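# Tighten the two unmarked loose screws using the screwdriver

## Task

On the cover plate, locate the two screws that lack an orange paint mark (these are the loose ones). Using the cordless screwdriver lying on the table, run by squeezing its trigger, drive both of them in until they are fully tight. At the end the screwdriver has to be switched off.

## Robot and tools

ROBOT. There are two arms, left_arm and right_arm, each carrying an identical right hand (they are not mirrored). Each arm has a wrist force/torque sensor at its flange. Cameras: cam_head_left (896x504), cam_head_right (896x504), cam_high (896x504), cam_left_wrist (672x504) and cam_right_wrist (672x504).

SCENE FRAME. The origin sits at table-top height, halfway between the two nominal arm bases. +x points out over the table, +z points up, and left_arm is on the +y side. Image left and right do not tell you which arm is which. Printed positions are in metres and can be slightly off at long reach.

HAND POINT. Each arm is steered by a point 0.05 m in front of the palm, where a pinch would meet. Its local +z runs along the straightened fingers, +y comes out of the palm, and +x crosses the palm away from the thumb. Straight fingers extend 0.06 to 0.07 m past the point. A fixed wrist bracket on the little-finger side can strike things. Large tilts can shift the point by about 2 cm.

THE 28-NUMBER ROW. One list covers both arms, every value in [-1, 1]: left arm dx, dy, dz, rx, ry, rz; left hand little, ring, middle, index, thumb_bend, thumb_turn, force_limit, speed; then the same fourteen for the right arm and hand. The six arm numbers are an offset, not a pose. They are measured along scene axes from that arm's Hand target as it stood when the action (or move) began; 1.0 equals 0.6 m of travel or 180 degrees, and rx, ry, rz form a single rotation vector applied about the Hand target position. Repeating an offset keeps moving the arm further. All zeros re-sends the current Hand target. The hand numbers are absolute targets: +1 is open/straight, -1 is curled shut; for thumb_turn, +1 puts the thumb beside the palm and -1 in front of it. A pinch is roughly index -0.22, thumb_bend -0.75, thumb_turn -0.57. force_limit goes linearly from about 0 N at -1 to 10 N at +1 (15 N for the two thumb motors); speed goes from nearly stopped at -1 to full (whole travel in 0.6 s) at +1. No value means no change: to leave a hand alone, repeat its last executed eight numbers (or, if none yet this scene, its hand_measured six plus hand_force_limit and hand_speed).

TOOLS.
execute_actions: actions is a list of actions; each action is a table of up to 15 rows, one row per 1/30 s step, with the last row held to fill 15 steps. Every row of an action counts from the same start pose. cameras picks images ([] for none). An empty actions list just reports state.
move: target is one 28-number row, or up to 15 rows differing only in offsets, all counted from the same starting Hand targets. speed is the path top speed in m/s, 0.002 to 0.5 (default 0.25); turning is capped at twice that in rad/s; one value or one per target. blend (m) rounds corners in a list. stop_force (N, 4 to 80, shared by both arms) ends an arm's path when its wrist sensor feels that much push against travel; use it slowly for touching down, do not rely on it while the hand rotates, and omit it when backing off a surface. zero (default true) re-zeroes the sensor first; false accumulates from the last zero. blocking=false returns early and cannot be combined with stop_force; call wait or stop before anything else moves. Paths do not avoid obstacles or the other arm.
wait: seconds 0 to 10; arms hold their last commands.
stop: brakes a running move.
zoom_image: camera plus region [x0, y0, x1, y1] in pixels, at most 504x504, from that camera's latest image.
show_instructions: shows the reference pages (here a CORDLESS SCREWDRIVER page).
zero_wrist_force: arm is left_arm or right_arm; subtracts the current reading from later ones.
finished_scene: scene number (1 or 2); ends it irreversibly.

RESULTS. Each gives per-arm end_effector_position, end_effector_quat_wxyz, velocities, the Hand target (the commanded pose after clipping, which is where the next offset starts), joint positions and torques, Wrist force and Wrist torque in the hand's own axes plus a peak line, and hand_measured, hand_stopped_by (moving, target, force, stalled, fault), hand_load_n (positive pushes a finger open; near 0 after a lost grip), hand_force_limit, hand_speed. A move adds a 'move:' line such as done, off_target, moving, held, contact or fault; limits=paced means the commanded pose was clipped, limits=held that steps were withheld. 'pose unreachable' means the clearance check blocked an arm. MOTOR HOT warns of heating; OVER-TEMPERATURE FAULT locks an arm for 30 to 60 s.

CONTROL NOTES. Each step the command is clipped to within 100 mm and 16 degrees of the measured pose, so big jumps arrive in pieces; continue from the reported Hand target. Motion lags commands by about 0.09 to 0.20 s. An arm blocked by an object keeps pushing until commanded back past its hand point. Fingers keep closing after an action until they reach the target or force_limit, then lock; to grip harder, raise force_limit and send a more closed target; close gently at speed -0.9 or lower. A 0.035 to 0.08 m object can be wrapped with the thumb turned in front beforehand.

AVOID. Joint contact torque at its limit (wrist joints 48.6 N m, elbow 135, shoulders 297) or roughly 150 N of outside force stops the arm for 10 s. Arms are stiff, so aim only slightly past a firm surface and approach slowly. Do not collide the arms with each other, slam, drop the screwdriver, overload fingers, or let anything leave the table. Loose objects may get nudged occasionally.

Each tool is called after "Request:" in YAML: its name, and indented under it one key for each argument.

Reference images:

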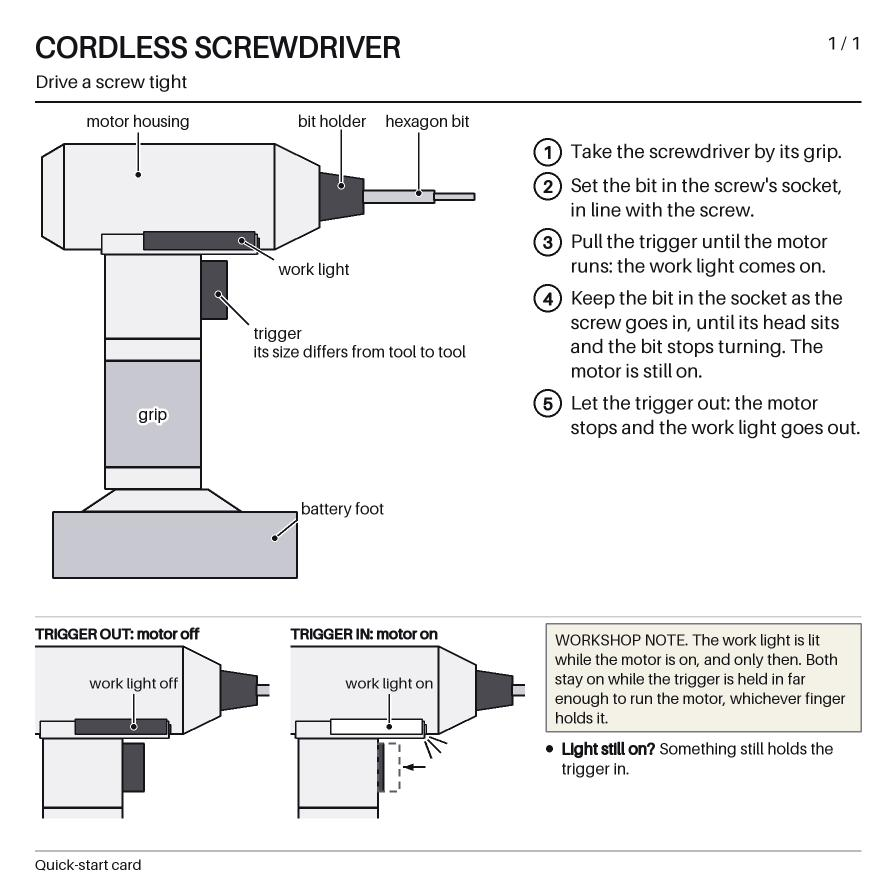

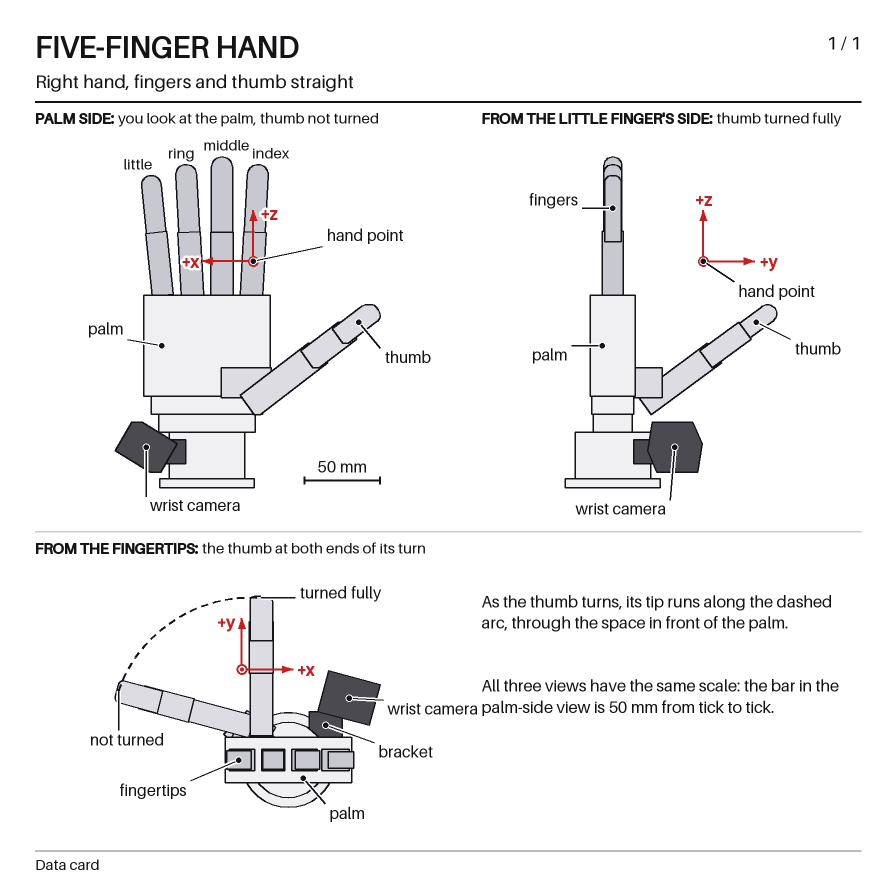

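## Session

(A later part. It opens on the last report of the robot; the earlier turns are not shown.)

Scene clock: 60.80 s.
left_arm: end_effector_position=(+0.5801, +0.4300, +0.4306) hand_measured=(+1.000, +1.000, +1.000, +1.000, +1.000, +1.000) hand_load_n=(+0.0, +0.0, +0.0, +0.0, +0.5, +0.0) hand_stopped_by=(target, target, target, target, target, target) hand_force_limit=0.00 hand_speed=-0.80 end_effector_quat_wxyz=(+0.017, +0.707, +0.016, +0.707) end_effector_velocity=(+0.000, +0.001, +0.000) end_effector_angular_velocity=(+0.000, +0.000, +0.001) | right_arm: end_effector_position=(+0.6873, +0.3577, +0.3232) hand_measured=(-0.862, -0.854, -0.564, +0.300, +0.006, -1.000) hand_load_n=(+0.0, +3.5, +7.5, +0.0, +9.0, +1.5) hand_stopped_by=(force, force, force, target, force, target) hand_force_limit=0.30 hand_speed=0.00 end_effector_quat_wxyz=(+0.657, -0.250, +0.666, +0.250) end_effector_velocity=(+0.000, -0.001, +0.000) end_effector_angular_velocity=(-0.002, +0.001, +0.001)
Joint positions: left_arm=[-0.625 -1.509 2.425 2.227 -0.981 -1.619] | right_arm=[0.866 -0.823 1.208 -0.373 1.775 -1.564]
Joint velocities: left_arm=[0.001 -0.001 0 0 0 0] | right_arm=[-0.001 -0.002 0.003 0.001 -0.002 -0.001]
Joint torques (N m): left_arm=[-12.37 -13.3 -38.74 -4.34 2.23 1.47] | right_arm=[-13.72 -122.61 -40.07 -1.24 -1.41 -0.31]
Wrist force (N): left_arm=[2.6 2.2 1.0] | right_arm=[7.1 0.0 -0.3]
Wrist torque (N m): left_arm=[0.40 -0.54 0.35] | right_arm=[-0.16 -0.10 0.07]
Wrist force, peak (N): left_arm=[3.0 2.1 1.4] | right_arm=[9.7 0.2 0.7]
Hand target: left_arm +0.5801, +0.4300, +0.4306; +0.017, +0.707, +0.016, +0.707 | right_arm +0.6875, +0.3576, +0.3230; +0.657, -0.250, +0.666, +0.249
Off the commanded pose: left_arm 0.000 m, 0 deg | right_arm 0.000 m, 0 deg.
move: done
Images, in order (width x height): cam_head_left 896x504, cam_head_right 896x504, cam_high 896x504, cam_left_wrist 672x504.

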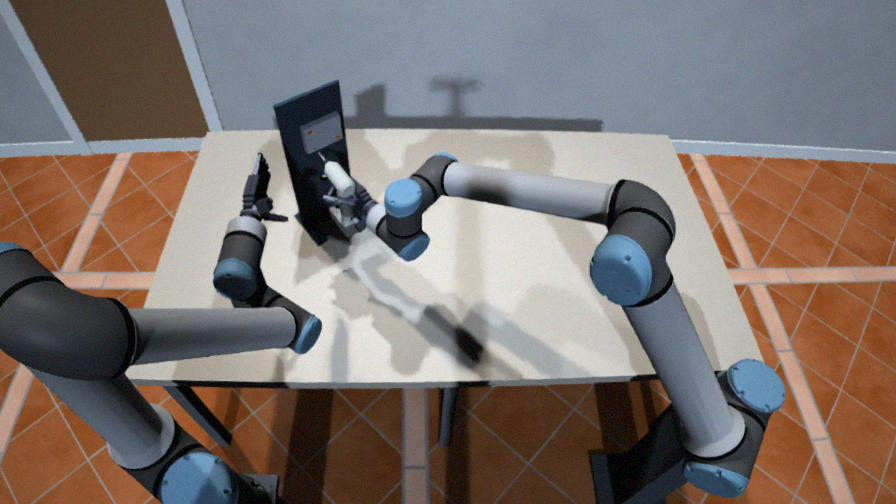

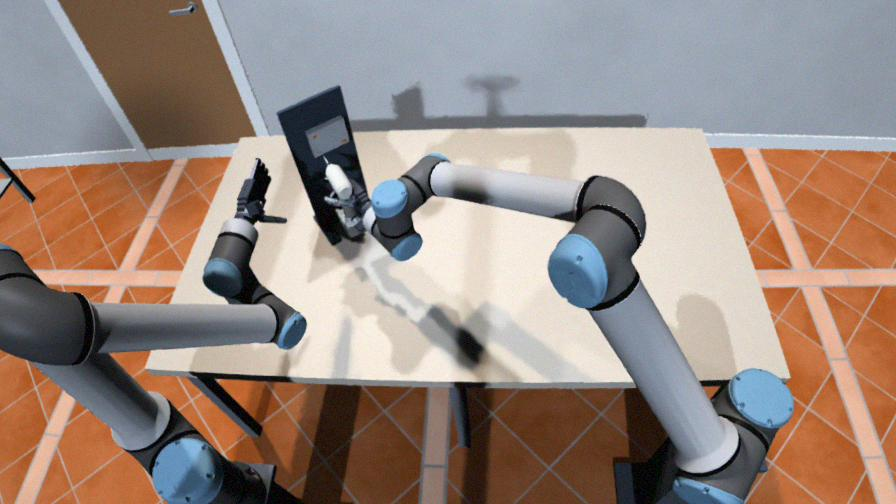

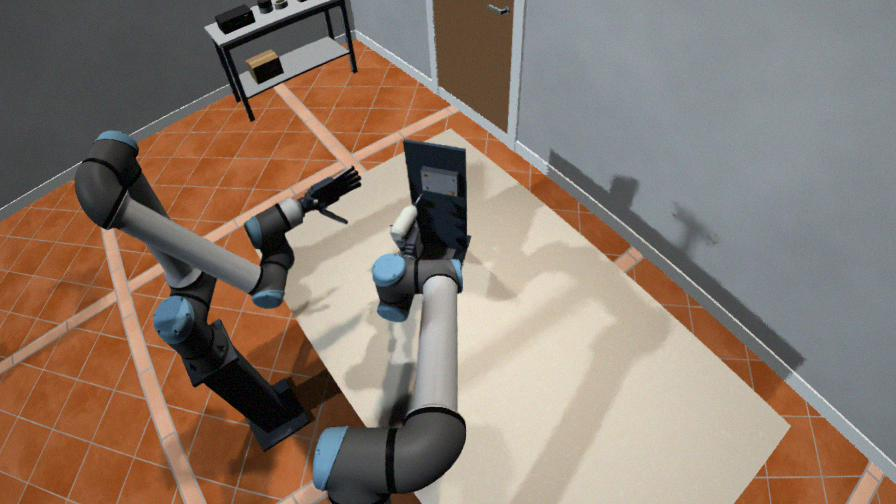

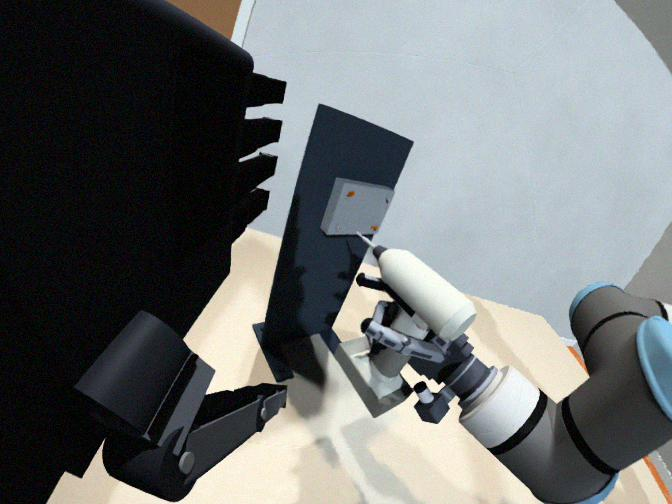

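Request:
zoom_image:
  camera: "cam_head_left"
  region: [300, 130, 340, 170]

Request:
zoom_image:
  camera: "cam_head_right"
  region: [305, 135, 345, 175]

Request:
zoom_image:
  camera: "cam_high"
  region: [405, 170, 445, 210]

Request:
zoom_image:
  camera: "cam_left_wrist"
  region: [310, 190, 390, 250]

Scaled by 12.600.

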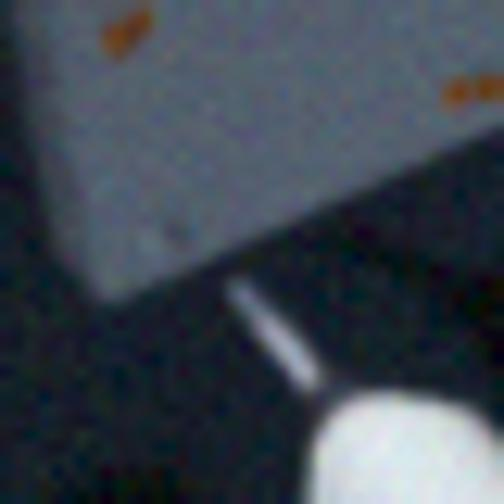

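Scaled by 12.600.

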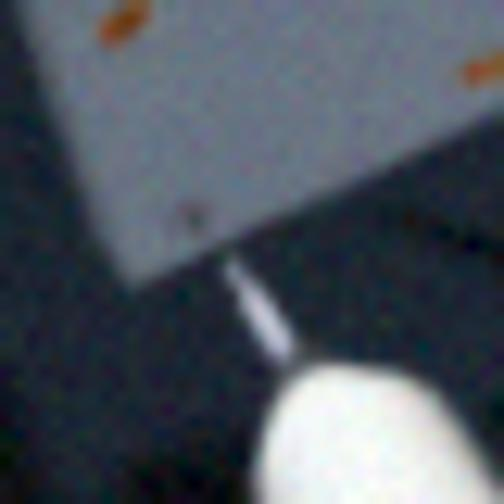

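Scaled by 12.600.

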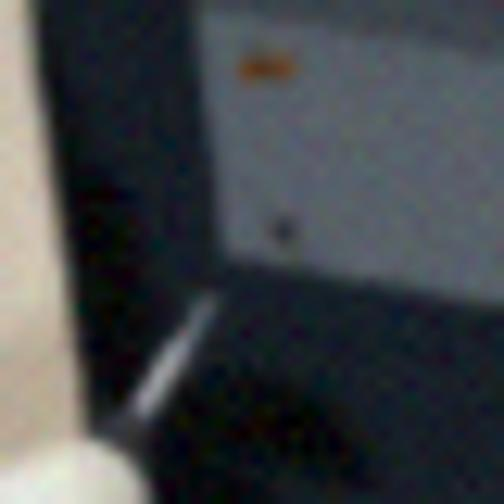

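Scaled by 6.300 from the camera's 672x504 image, which has a finer 960x720 frame.

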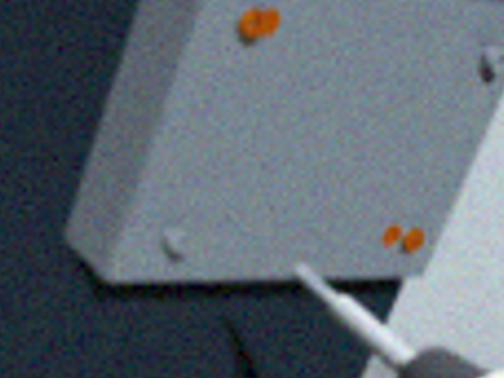

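Request:
move:
  target: [0,0,0,0,0,0,1,1,1,1,1,1,0,-0.8, 0.0287,0.0172,-0.0142,0,0,0,-0.98,-0.98,-0.98,0.3,-0.98,-1,0.3,0]
  speed: 0.06
  stop_force: 6
  cameras: ["cam_head_left","cam_head_right","cam_high","cam_left_wrist"]

Request:
zoom_image:
  camera: "cam_head_left"
  region: [300, 130, 340, 170]

Request:
zoom_image:
  camera: "cam_head_right"
  region: [305, 135, 345, 175]

Request:
zoom_image:
  camera: "cam_high"
  region: [405, 170, 445, 210]

Request:
zoom_image:
  camera: "cam_left_wrist"
  region: [310, 190, 390, 250]

Scene clock: 63.70 s.
left_arm: end_effector_position=(+0.5801, +0.4300, +0.4306) hand_measured=(+1.000, +1.000, +1.000, +1.000, +1.000, +1.000) hand_load_n=(+0.0, +0.0, -0.5, +0.0, +0.0, +0.0) hand_stopped_by=(target, target, target, target, target, target) hand_force_limit=0.00 hand_speed=-0.80 end_effector_quat_wxyz=(+0.017, +0.707, +0.016, +0.707) end_effector_velocity=(+0.000, +0.000, +0.000) end_effector_angular_velocity=(-0.001, +0.000, -0.001) | right_arm: end_effector_position=(+0.7047, +0.3679, +0.3145) hand_measured=(-0.862, -0.854, -0.564, +0.300, +0.006, -1.000) hand_load_n=(+0.0, +3.5, +7.0, +0.0, +9.0, +1.5) hand_stopped_by=(force, force, force, target, force, target) hand_force_limit=0.30 hand_speed=0.00 end_effector_quat_wxyz=(+0.657, -0.250, +0.666, +0.249) end_effector_velocity=(+0.000, +0.000, +0.002) end_effector_angular_velocity=(+0.002, -0.002, +0.000)
Joint positions: left_arm=[-0.625 -1.509 2.425 2.227 -0.981 -1.619] | right_arm=[0.858 -0.789 1.163 -0.362 1.767 -1.565]
Joint velocities: left_arm=[0 0 0 0 -0.001 -0.001] | right_arm=[0 -0.002 0 -0.001 0 0]
Joint torques (N m): left_arm=[-11.67 -10.44 -37.81 -4.15 2.11 0.5] | right_arm=[15.38 -125.8 -41.73 -6.36 2.1 -1.89]
Wrist force (N): left_arm=[2.8 1.6 1.3] | right_arm=[7.7 -0.1 -0.6]
Wrist torque (N m): left_arm=[0.28 -0.58 0.35] | right_arm=[-0.15 -0.15 0.09]
Wrist force, peak (N): left_arm=[3.4 1.8 1.2] | right_arm=[8.1 -0.1 0.4]
Hand target: left_arm +0.5801, +0.4300, +0.4306; +0.017, +0.707, +0.016, +0.707 | right_arm +0.7047, +0.3679, +0.3145; +0.657, -0.250, +0.666, +0.249
Off the commanded pose: left_arm 0.000 m, 0 deg | right_arm 0.000 m, 0 deg.
move: done
Images, in order (width x height): cam_head_left 896x504, cam_head_right 896x504, cam_high 896x504, cam_left_wrist 672x504.

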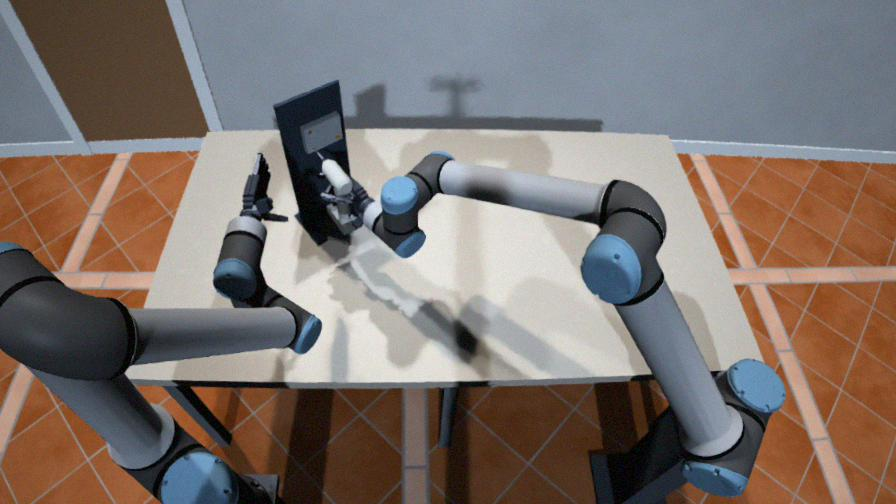

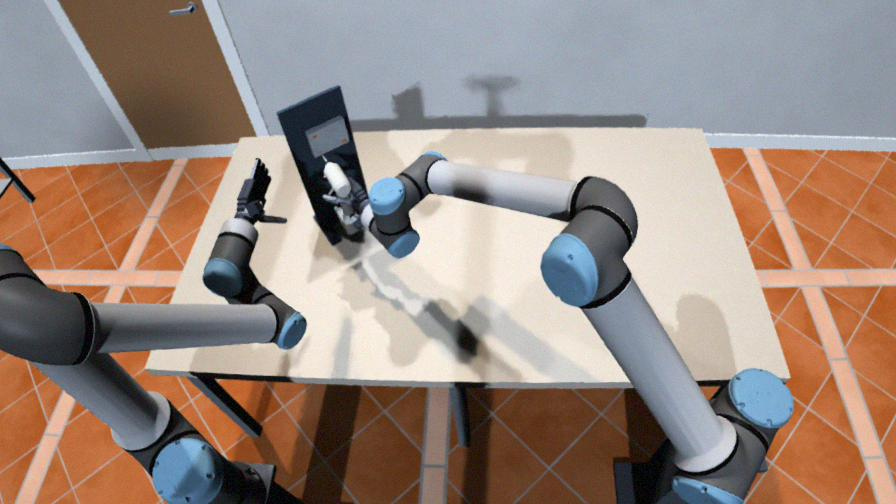

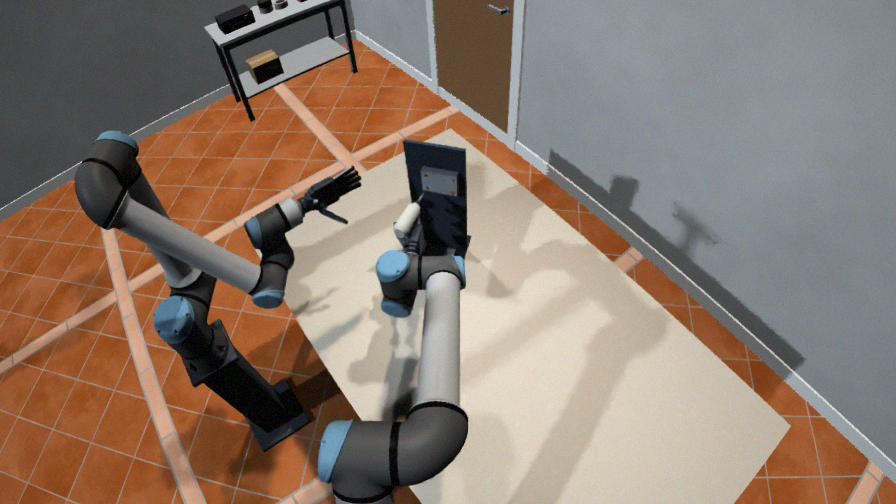

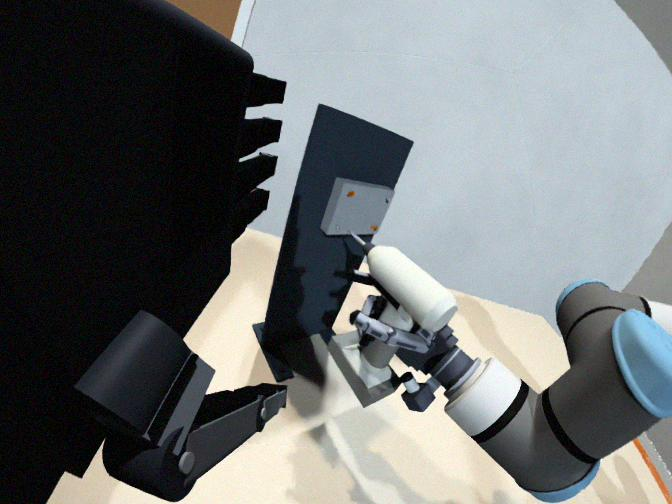

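Scaled by 12.600.

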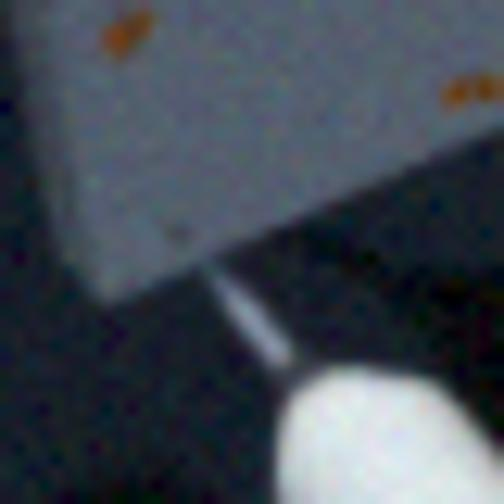

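Scaled by 12.600.

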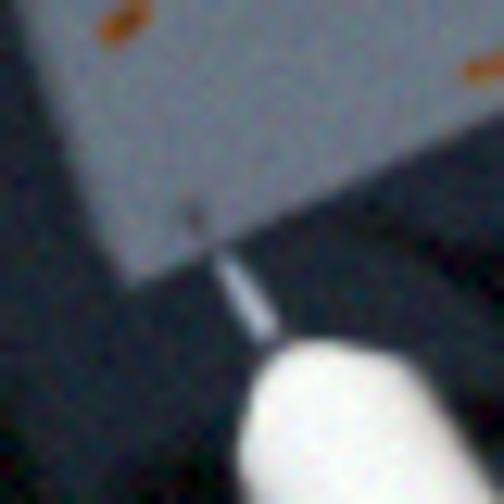

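Scaled by 12.600.

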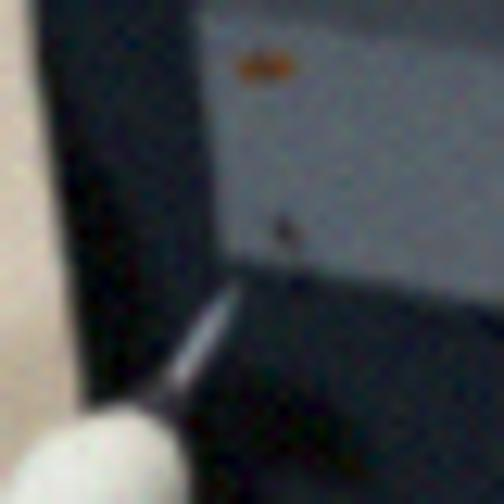

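Scaled by 6.300 from the camera's 672x504 image, which has a finer 960x720 frame.

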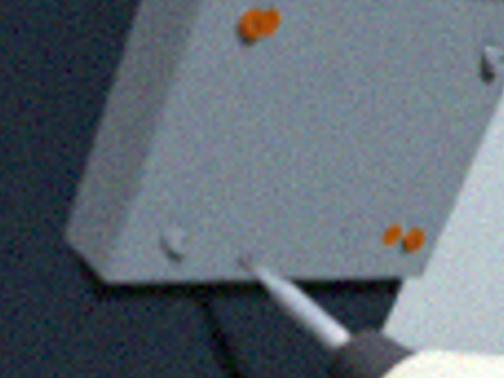

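Request:
move:
  target: [0,0,0,0,0,0,1,1,1,1,1,1,0,-0.8, 0.0624,0.0416,0,0,0,0,-0.98,-0.98,-0.98,0.3,-0.98,-1,0.3,0]
  speed: 0.02
  stop_force: 4
  cameras: ["cam_head_left","cam_head_right","cam_high","cam_left_wrist"]

Request:
zoom_image:
  camera: "cam_head_left"
  region: [300, 130, 340, 170]

Request:
zoom_image:
  camera: "cam_head_right"
  region: [305, 135, 345, 175]

Request:
zoom_image:
  camera: "cam_high"
  region: [405, 170, 445, 210]

Request:
zoom_image:
  camera: "cam_left_wrist"
  region: [310, 190, 390, 250]

Scene clock: 67.17 s.
left_arm: end_effector_position=(+0.5801, +0.4300, +0.4306) hand_measured=(+1.000, +1.000, +1.000, +1.000, +1.000, +1.000) hand_load_n=(+0.0, +0.0, +0.0, +0.0, +0.0, +0.0) hand_stopped_by=(target, target, target, target, target, target) hand_force_limit=0.00 hand_speed=-0.80 end_effector_quat_wxyz=(+0.017, +0.707, +0.016, +0.707) end_effector_velocity=(+0.000, +0.000, +0.000) end_effector_angular_velocity=(+0.001, +0.000, +0.000) | right_arm: end_effector_position=(+0.7268, +0.3826, +0.3145) hand_measured=(-0.862, -0.854, -0.564, +0.300, +0.006, -1.000) hand_load_n=(+0.0, +3.5, +7.5, +0.0, +9.0, +2.0) hand_stopped_by=(force, force, force, target, force, target) hand_force_limit=0.30 hand_speed=0.00 end_effector_quat_wxyz=(+0.657, -0.250, +0.666, +0.249) end_effector_velocity=(+0.000, +0.000, +0.002) end_effector_angular_velocity=(+0.001, -0.001, +0.000)
Joint positions: left_arm=[-0.625 -1.509 2.425 2.227 -0.981 -1.619] | right_arm=[0.849 -0.749 1.09 -0.329 1.759 -1.565]
Joint velocities: left_arm=[0 0 0 0 0 0.001] | right_arm=[0 -0.002 0 0 0 0]
Joint torques (N m): left_arm=[-12.66 -15.63 -36.69 -4.27 2.23 -0.47] | right_arm=[15.95 -116.45 -52.52 -3.29 2.05 -0.25]
Wrist force (N): left_arm=[2.8 1.4 0.9] | right_arm=[7.4 -0.2 -0.4]
Wrist torque (N m): left_arm=[0.29 -0.58 0.34] | right_arm=[-0.17 -0.12 0.07]
Wrist force, peak (N): left_arm=[3.2 1.8 1.6] | right_arm=[12.7 2.0 -14.6]
Hand target: left_arm +0.5801, +0.4300, +0.4306; +0.017, +0.707, +0.016, +0.707 | right_arm +0.7268, +0.3826, +0.3145; +0.657, -0.250, +0.666, +0.249
Off the commanded pose: left_arm 0.000 m, 0 deg | right_arm 0.018 m, 0 deg.
move: contact (right_arm)
Images, in order (width x height): cam_head_left 896x504, cam_head_right 896x504, cam_high 896x504, cam_left_wrist 672x504.

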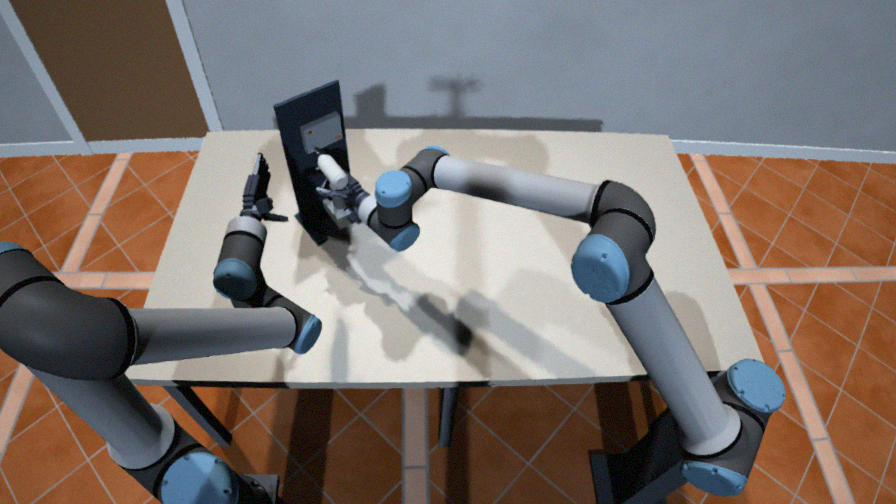

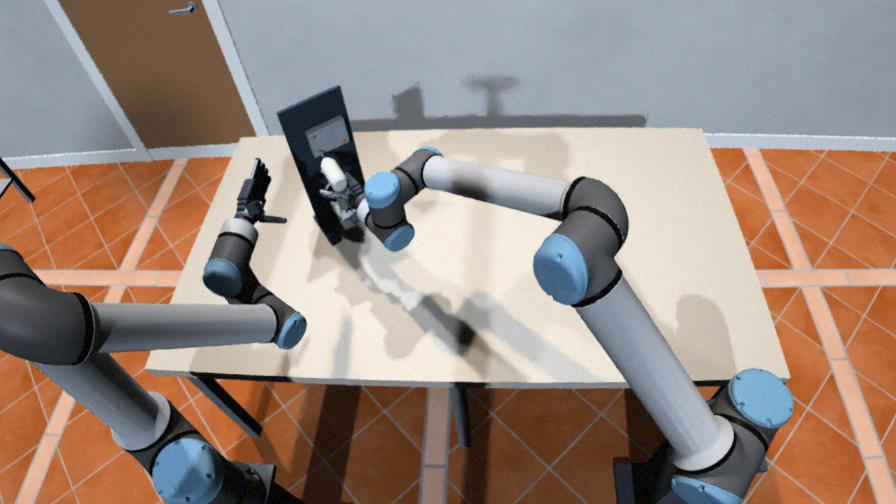

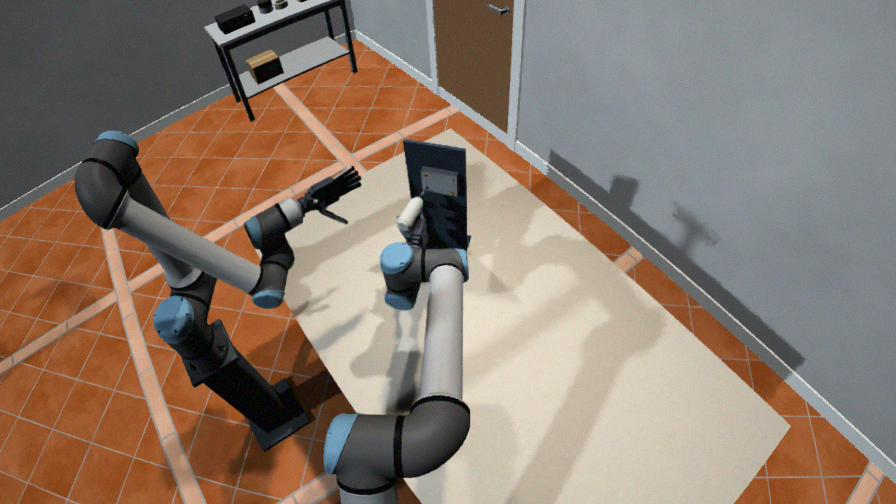

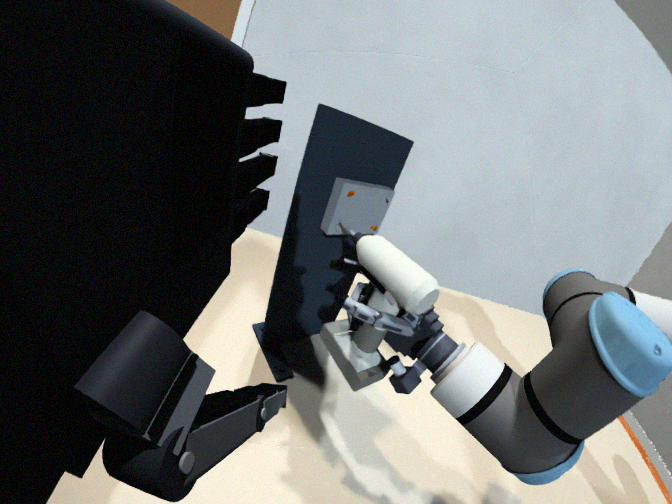

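Scaled by 12.600.

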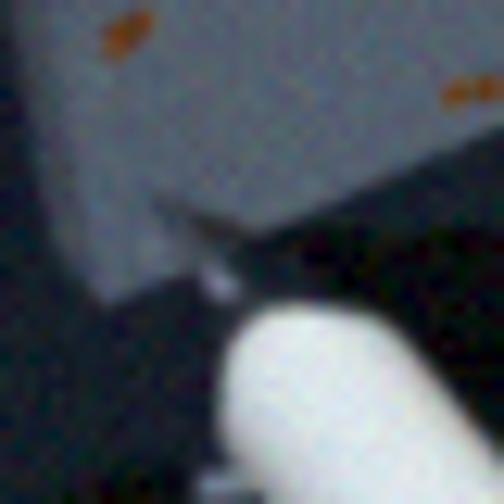

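Scaled by 12.600.

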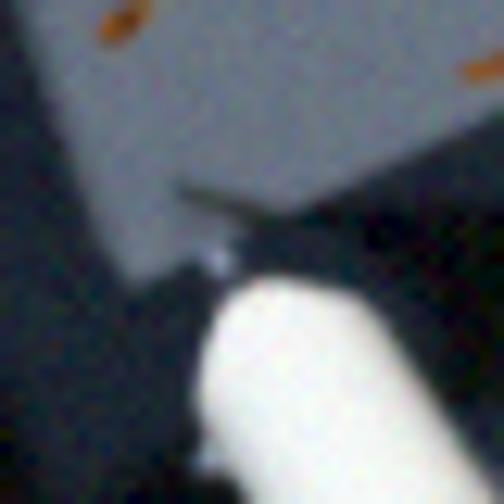

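Scaled by 12.600.

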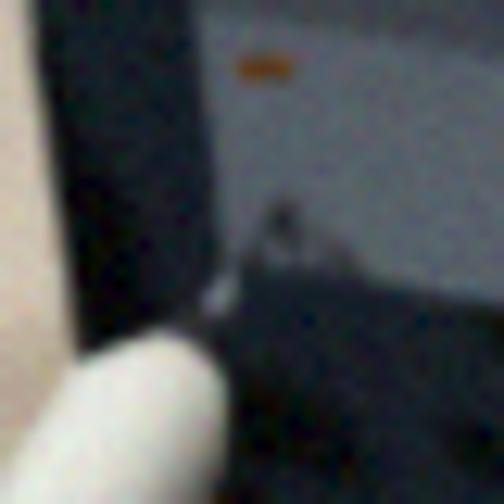

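Scaled by 6.300 from the camera's 672x504 image, which has a finer 960x720 frame.

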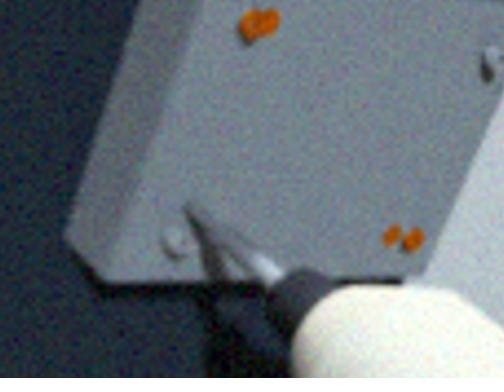

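Request:
move:
  target:
    - [0,0,0,0,0,0,1,1,1,1,1,1,0,-0.8, -0.0111,-0.0074,0,0,0,0,-0.98,-0.98,-0.98,0.3,-0.98,-1,0.3,0]
    - [0,0,0,0,0,0,1,1,1,1,1,1,0,-0.8, -0.0102,-0.0088,-0.01,0,0,0,-0.98,-0.98,-0.98,0.3,-0.98,-1,0.3,0]
  speed: 0.03
  cameras: ["cam_head_left","cam_head_right","cam_high","cam_left_wrist"]

Request:
zoom_image:
  camera: "cam_head_left"
  region: [300, 130, 340, 170]

Request:
zoom_image:
  camera: "cam_head_right"
  region: [305, 135, 345, 175]

Request:
zoom_image:
  camera: "cam_high"
  region: [405, 170, 445, 210]

Request:
zoom_image:
  camera: "cam_left_wrist"
  region: [320, 210, 370, 250]

Scene clock: 68.37 s.
left_arm: end_effector_position=(+0.5801, +0.4300, +0.4306) hand_measured=(+1.000, +1.000, +1.000, +1.000, +1.000, +1.000) hand_load_n=(+0.0, +0.0, +0.0, +0.0, +0.0, +0.0) hand_stopped_by=(target, target, target, target, target, target) hand_force_limit=0.00 hand_speed=-0.80 end_effector_quat_wxyz=(+0.017, +0.707, +0.016, +0.707) end_effector_velocity=(+0.000, +0.000, +0.000) end_effector_angular_velocity=(-0.002, +0.000, +0.000) | right_arm: end_effector_position=(+0.7205, +0.3774, +0.3083) hand_measured=(-0.862, -0.854, -0.564, +0.300, +0.006, -1.000) hand_load_n=(+0.0, +3.5, +7.5, +0.0, +9.0, +2.0) hand_stopped_by=(force, force, force, target, force, target) hand_force_limit=0.30 hand_speed=0.00 end_effector_quat_wxyz=(+0.657, -0.250, +0.666, +0.249) end_effector_velocity=(+0.000, +0.000, +0.001) end_effector_angular_velocity=(-0.001, +0.001, +0.000)
Joint positions: left_arm=[-0.625 -1.509 2.425 2.227 -0.981 -1.619] | right_arm=[0.851 -0.758 1.119 -0.349 1.76 -1.565]
Joint velocities: left_arm=[0 0 0 -0.001 0 -0.001] | right_arm=[0 0 -0.001 0.003 0 0]
Joint torques (N m): left_arm=[-14.23 -11.64 -36 -4.06 2.52 -0.93] | right_arm=[-14.78 -129.35 -53.35 -0.58 -1.06 0.73]
Wrist force (N): left_arm=[2.6 1.8 0.8] | right_arm=[7.3 -0.1 -0.4]
Wrist torque (N m): left_arm=[0.34 -0.54 0.34] | right_arm=[-0.15 -0.11 0.07]
Wrist force, peak (N): left_arm=[3.2 1.5 1.4] | right_arm=[8.4 -0.4 -0.5]
Hand target: left_arm +0.5801, +0.4300, +0.4306; +0.017, +0.707, +0.016, +0.707 | right_arm +0.7206, +0.3774, +0.3085; +0.657, -0.250, +0.666, +0.249
Off the commanded pose: left_arm 0.000 m, 0 deg | right_arm 0.000 m, 0 deg.
move: done
Images, in order (width x height): cam_head_left 896x504, cam_head_right 896x504, cam_high 896x504, cam_left_wrist 672x504.

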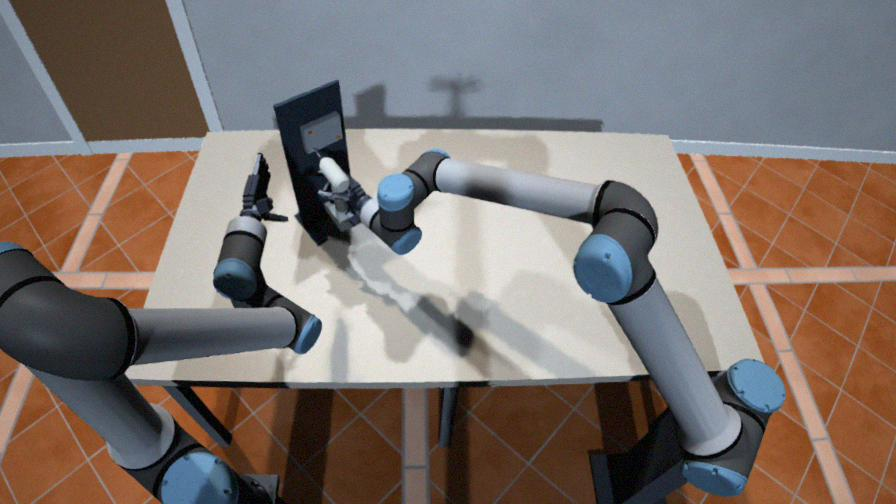

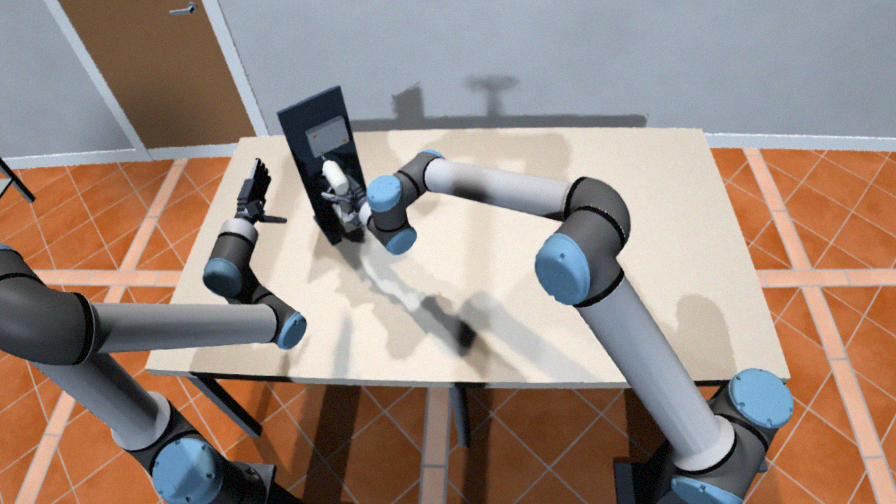

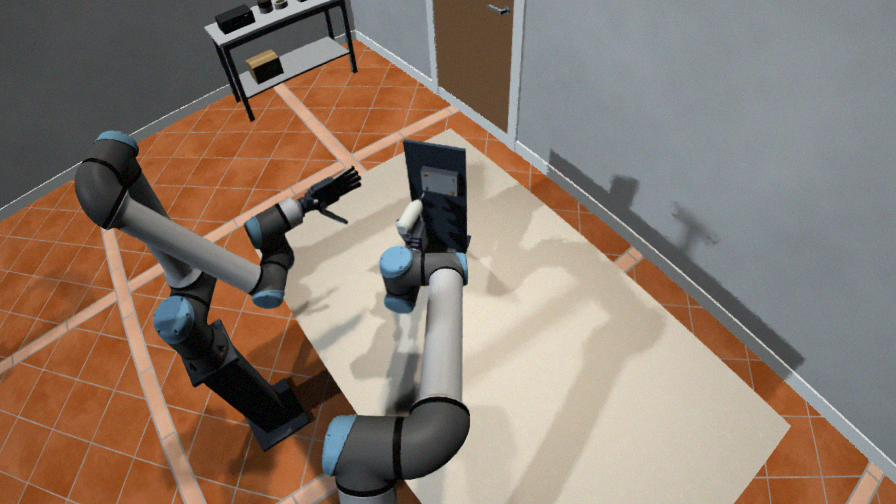

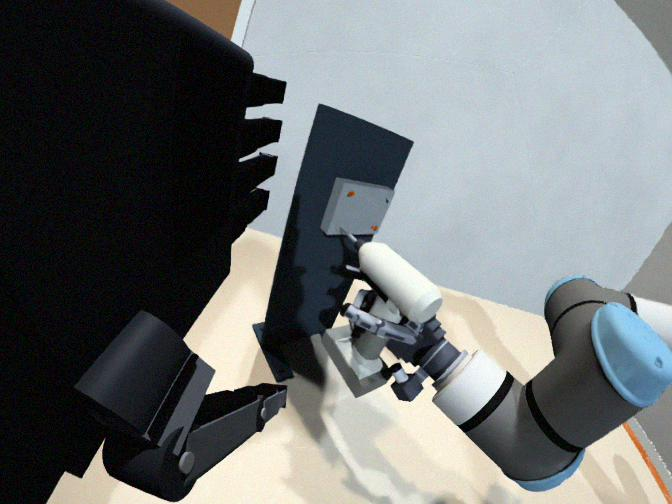

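Scaled by 12.600.

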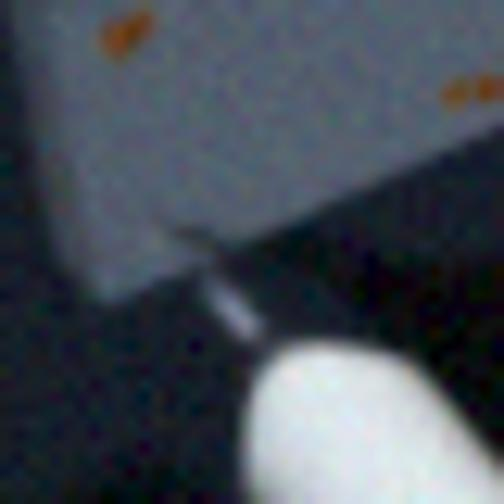

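Scaled by 12.600.

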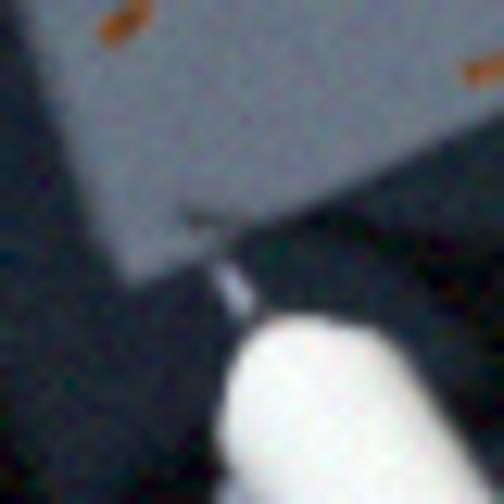

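Scaled by 12.600.

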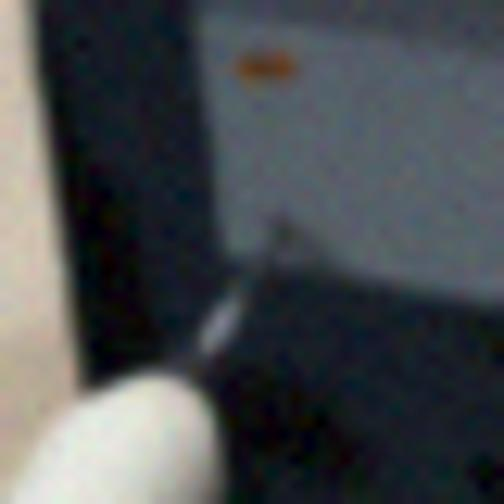

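Scaled by 10.080 from the camera's 672x504 image, which has a finer 960x720 frame.

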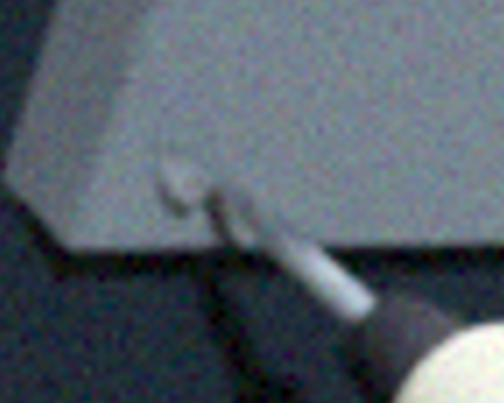

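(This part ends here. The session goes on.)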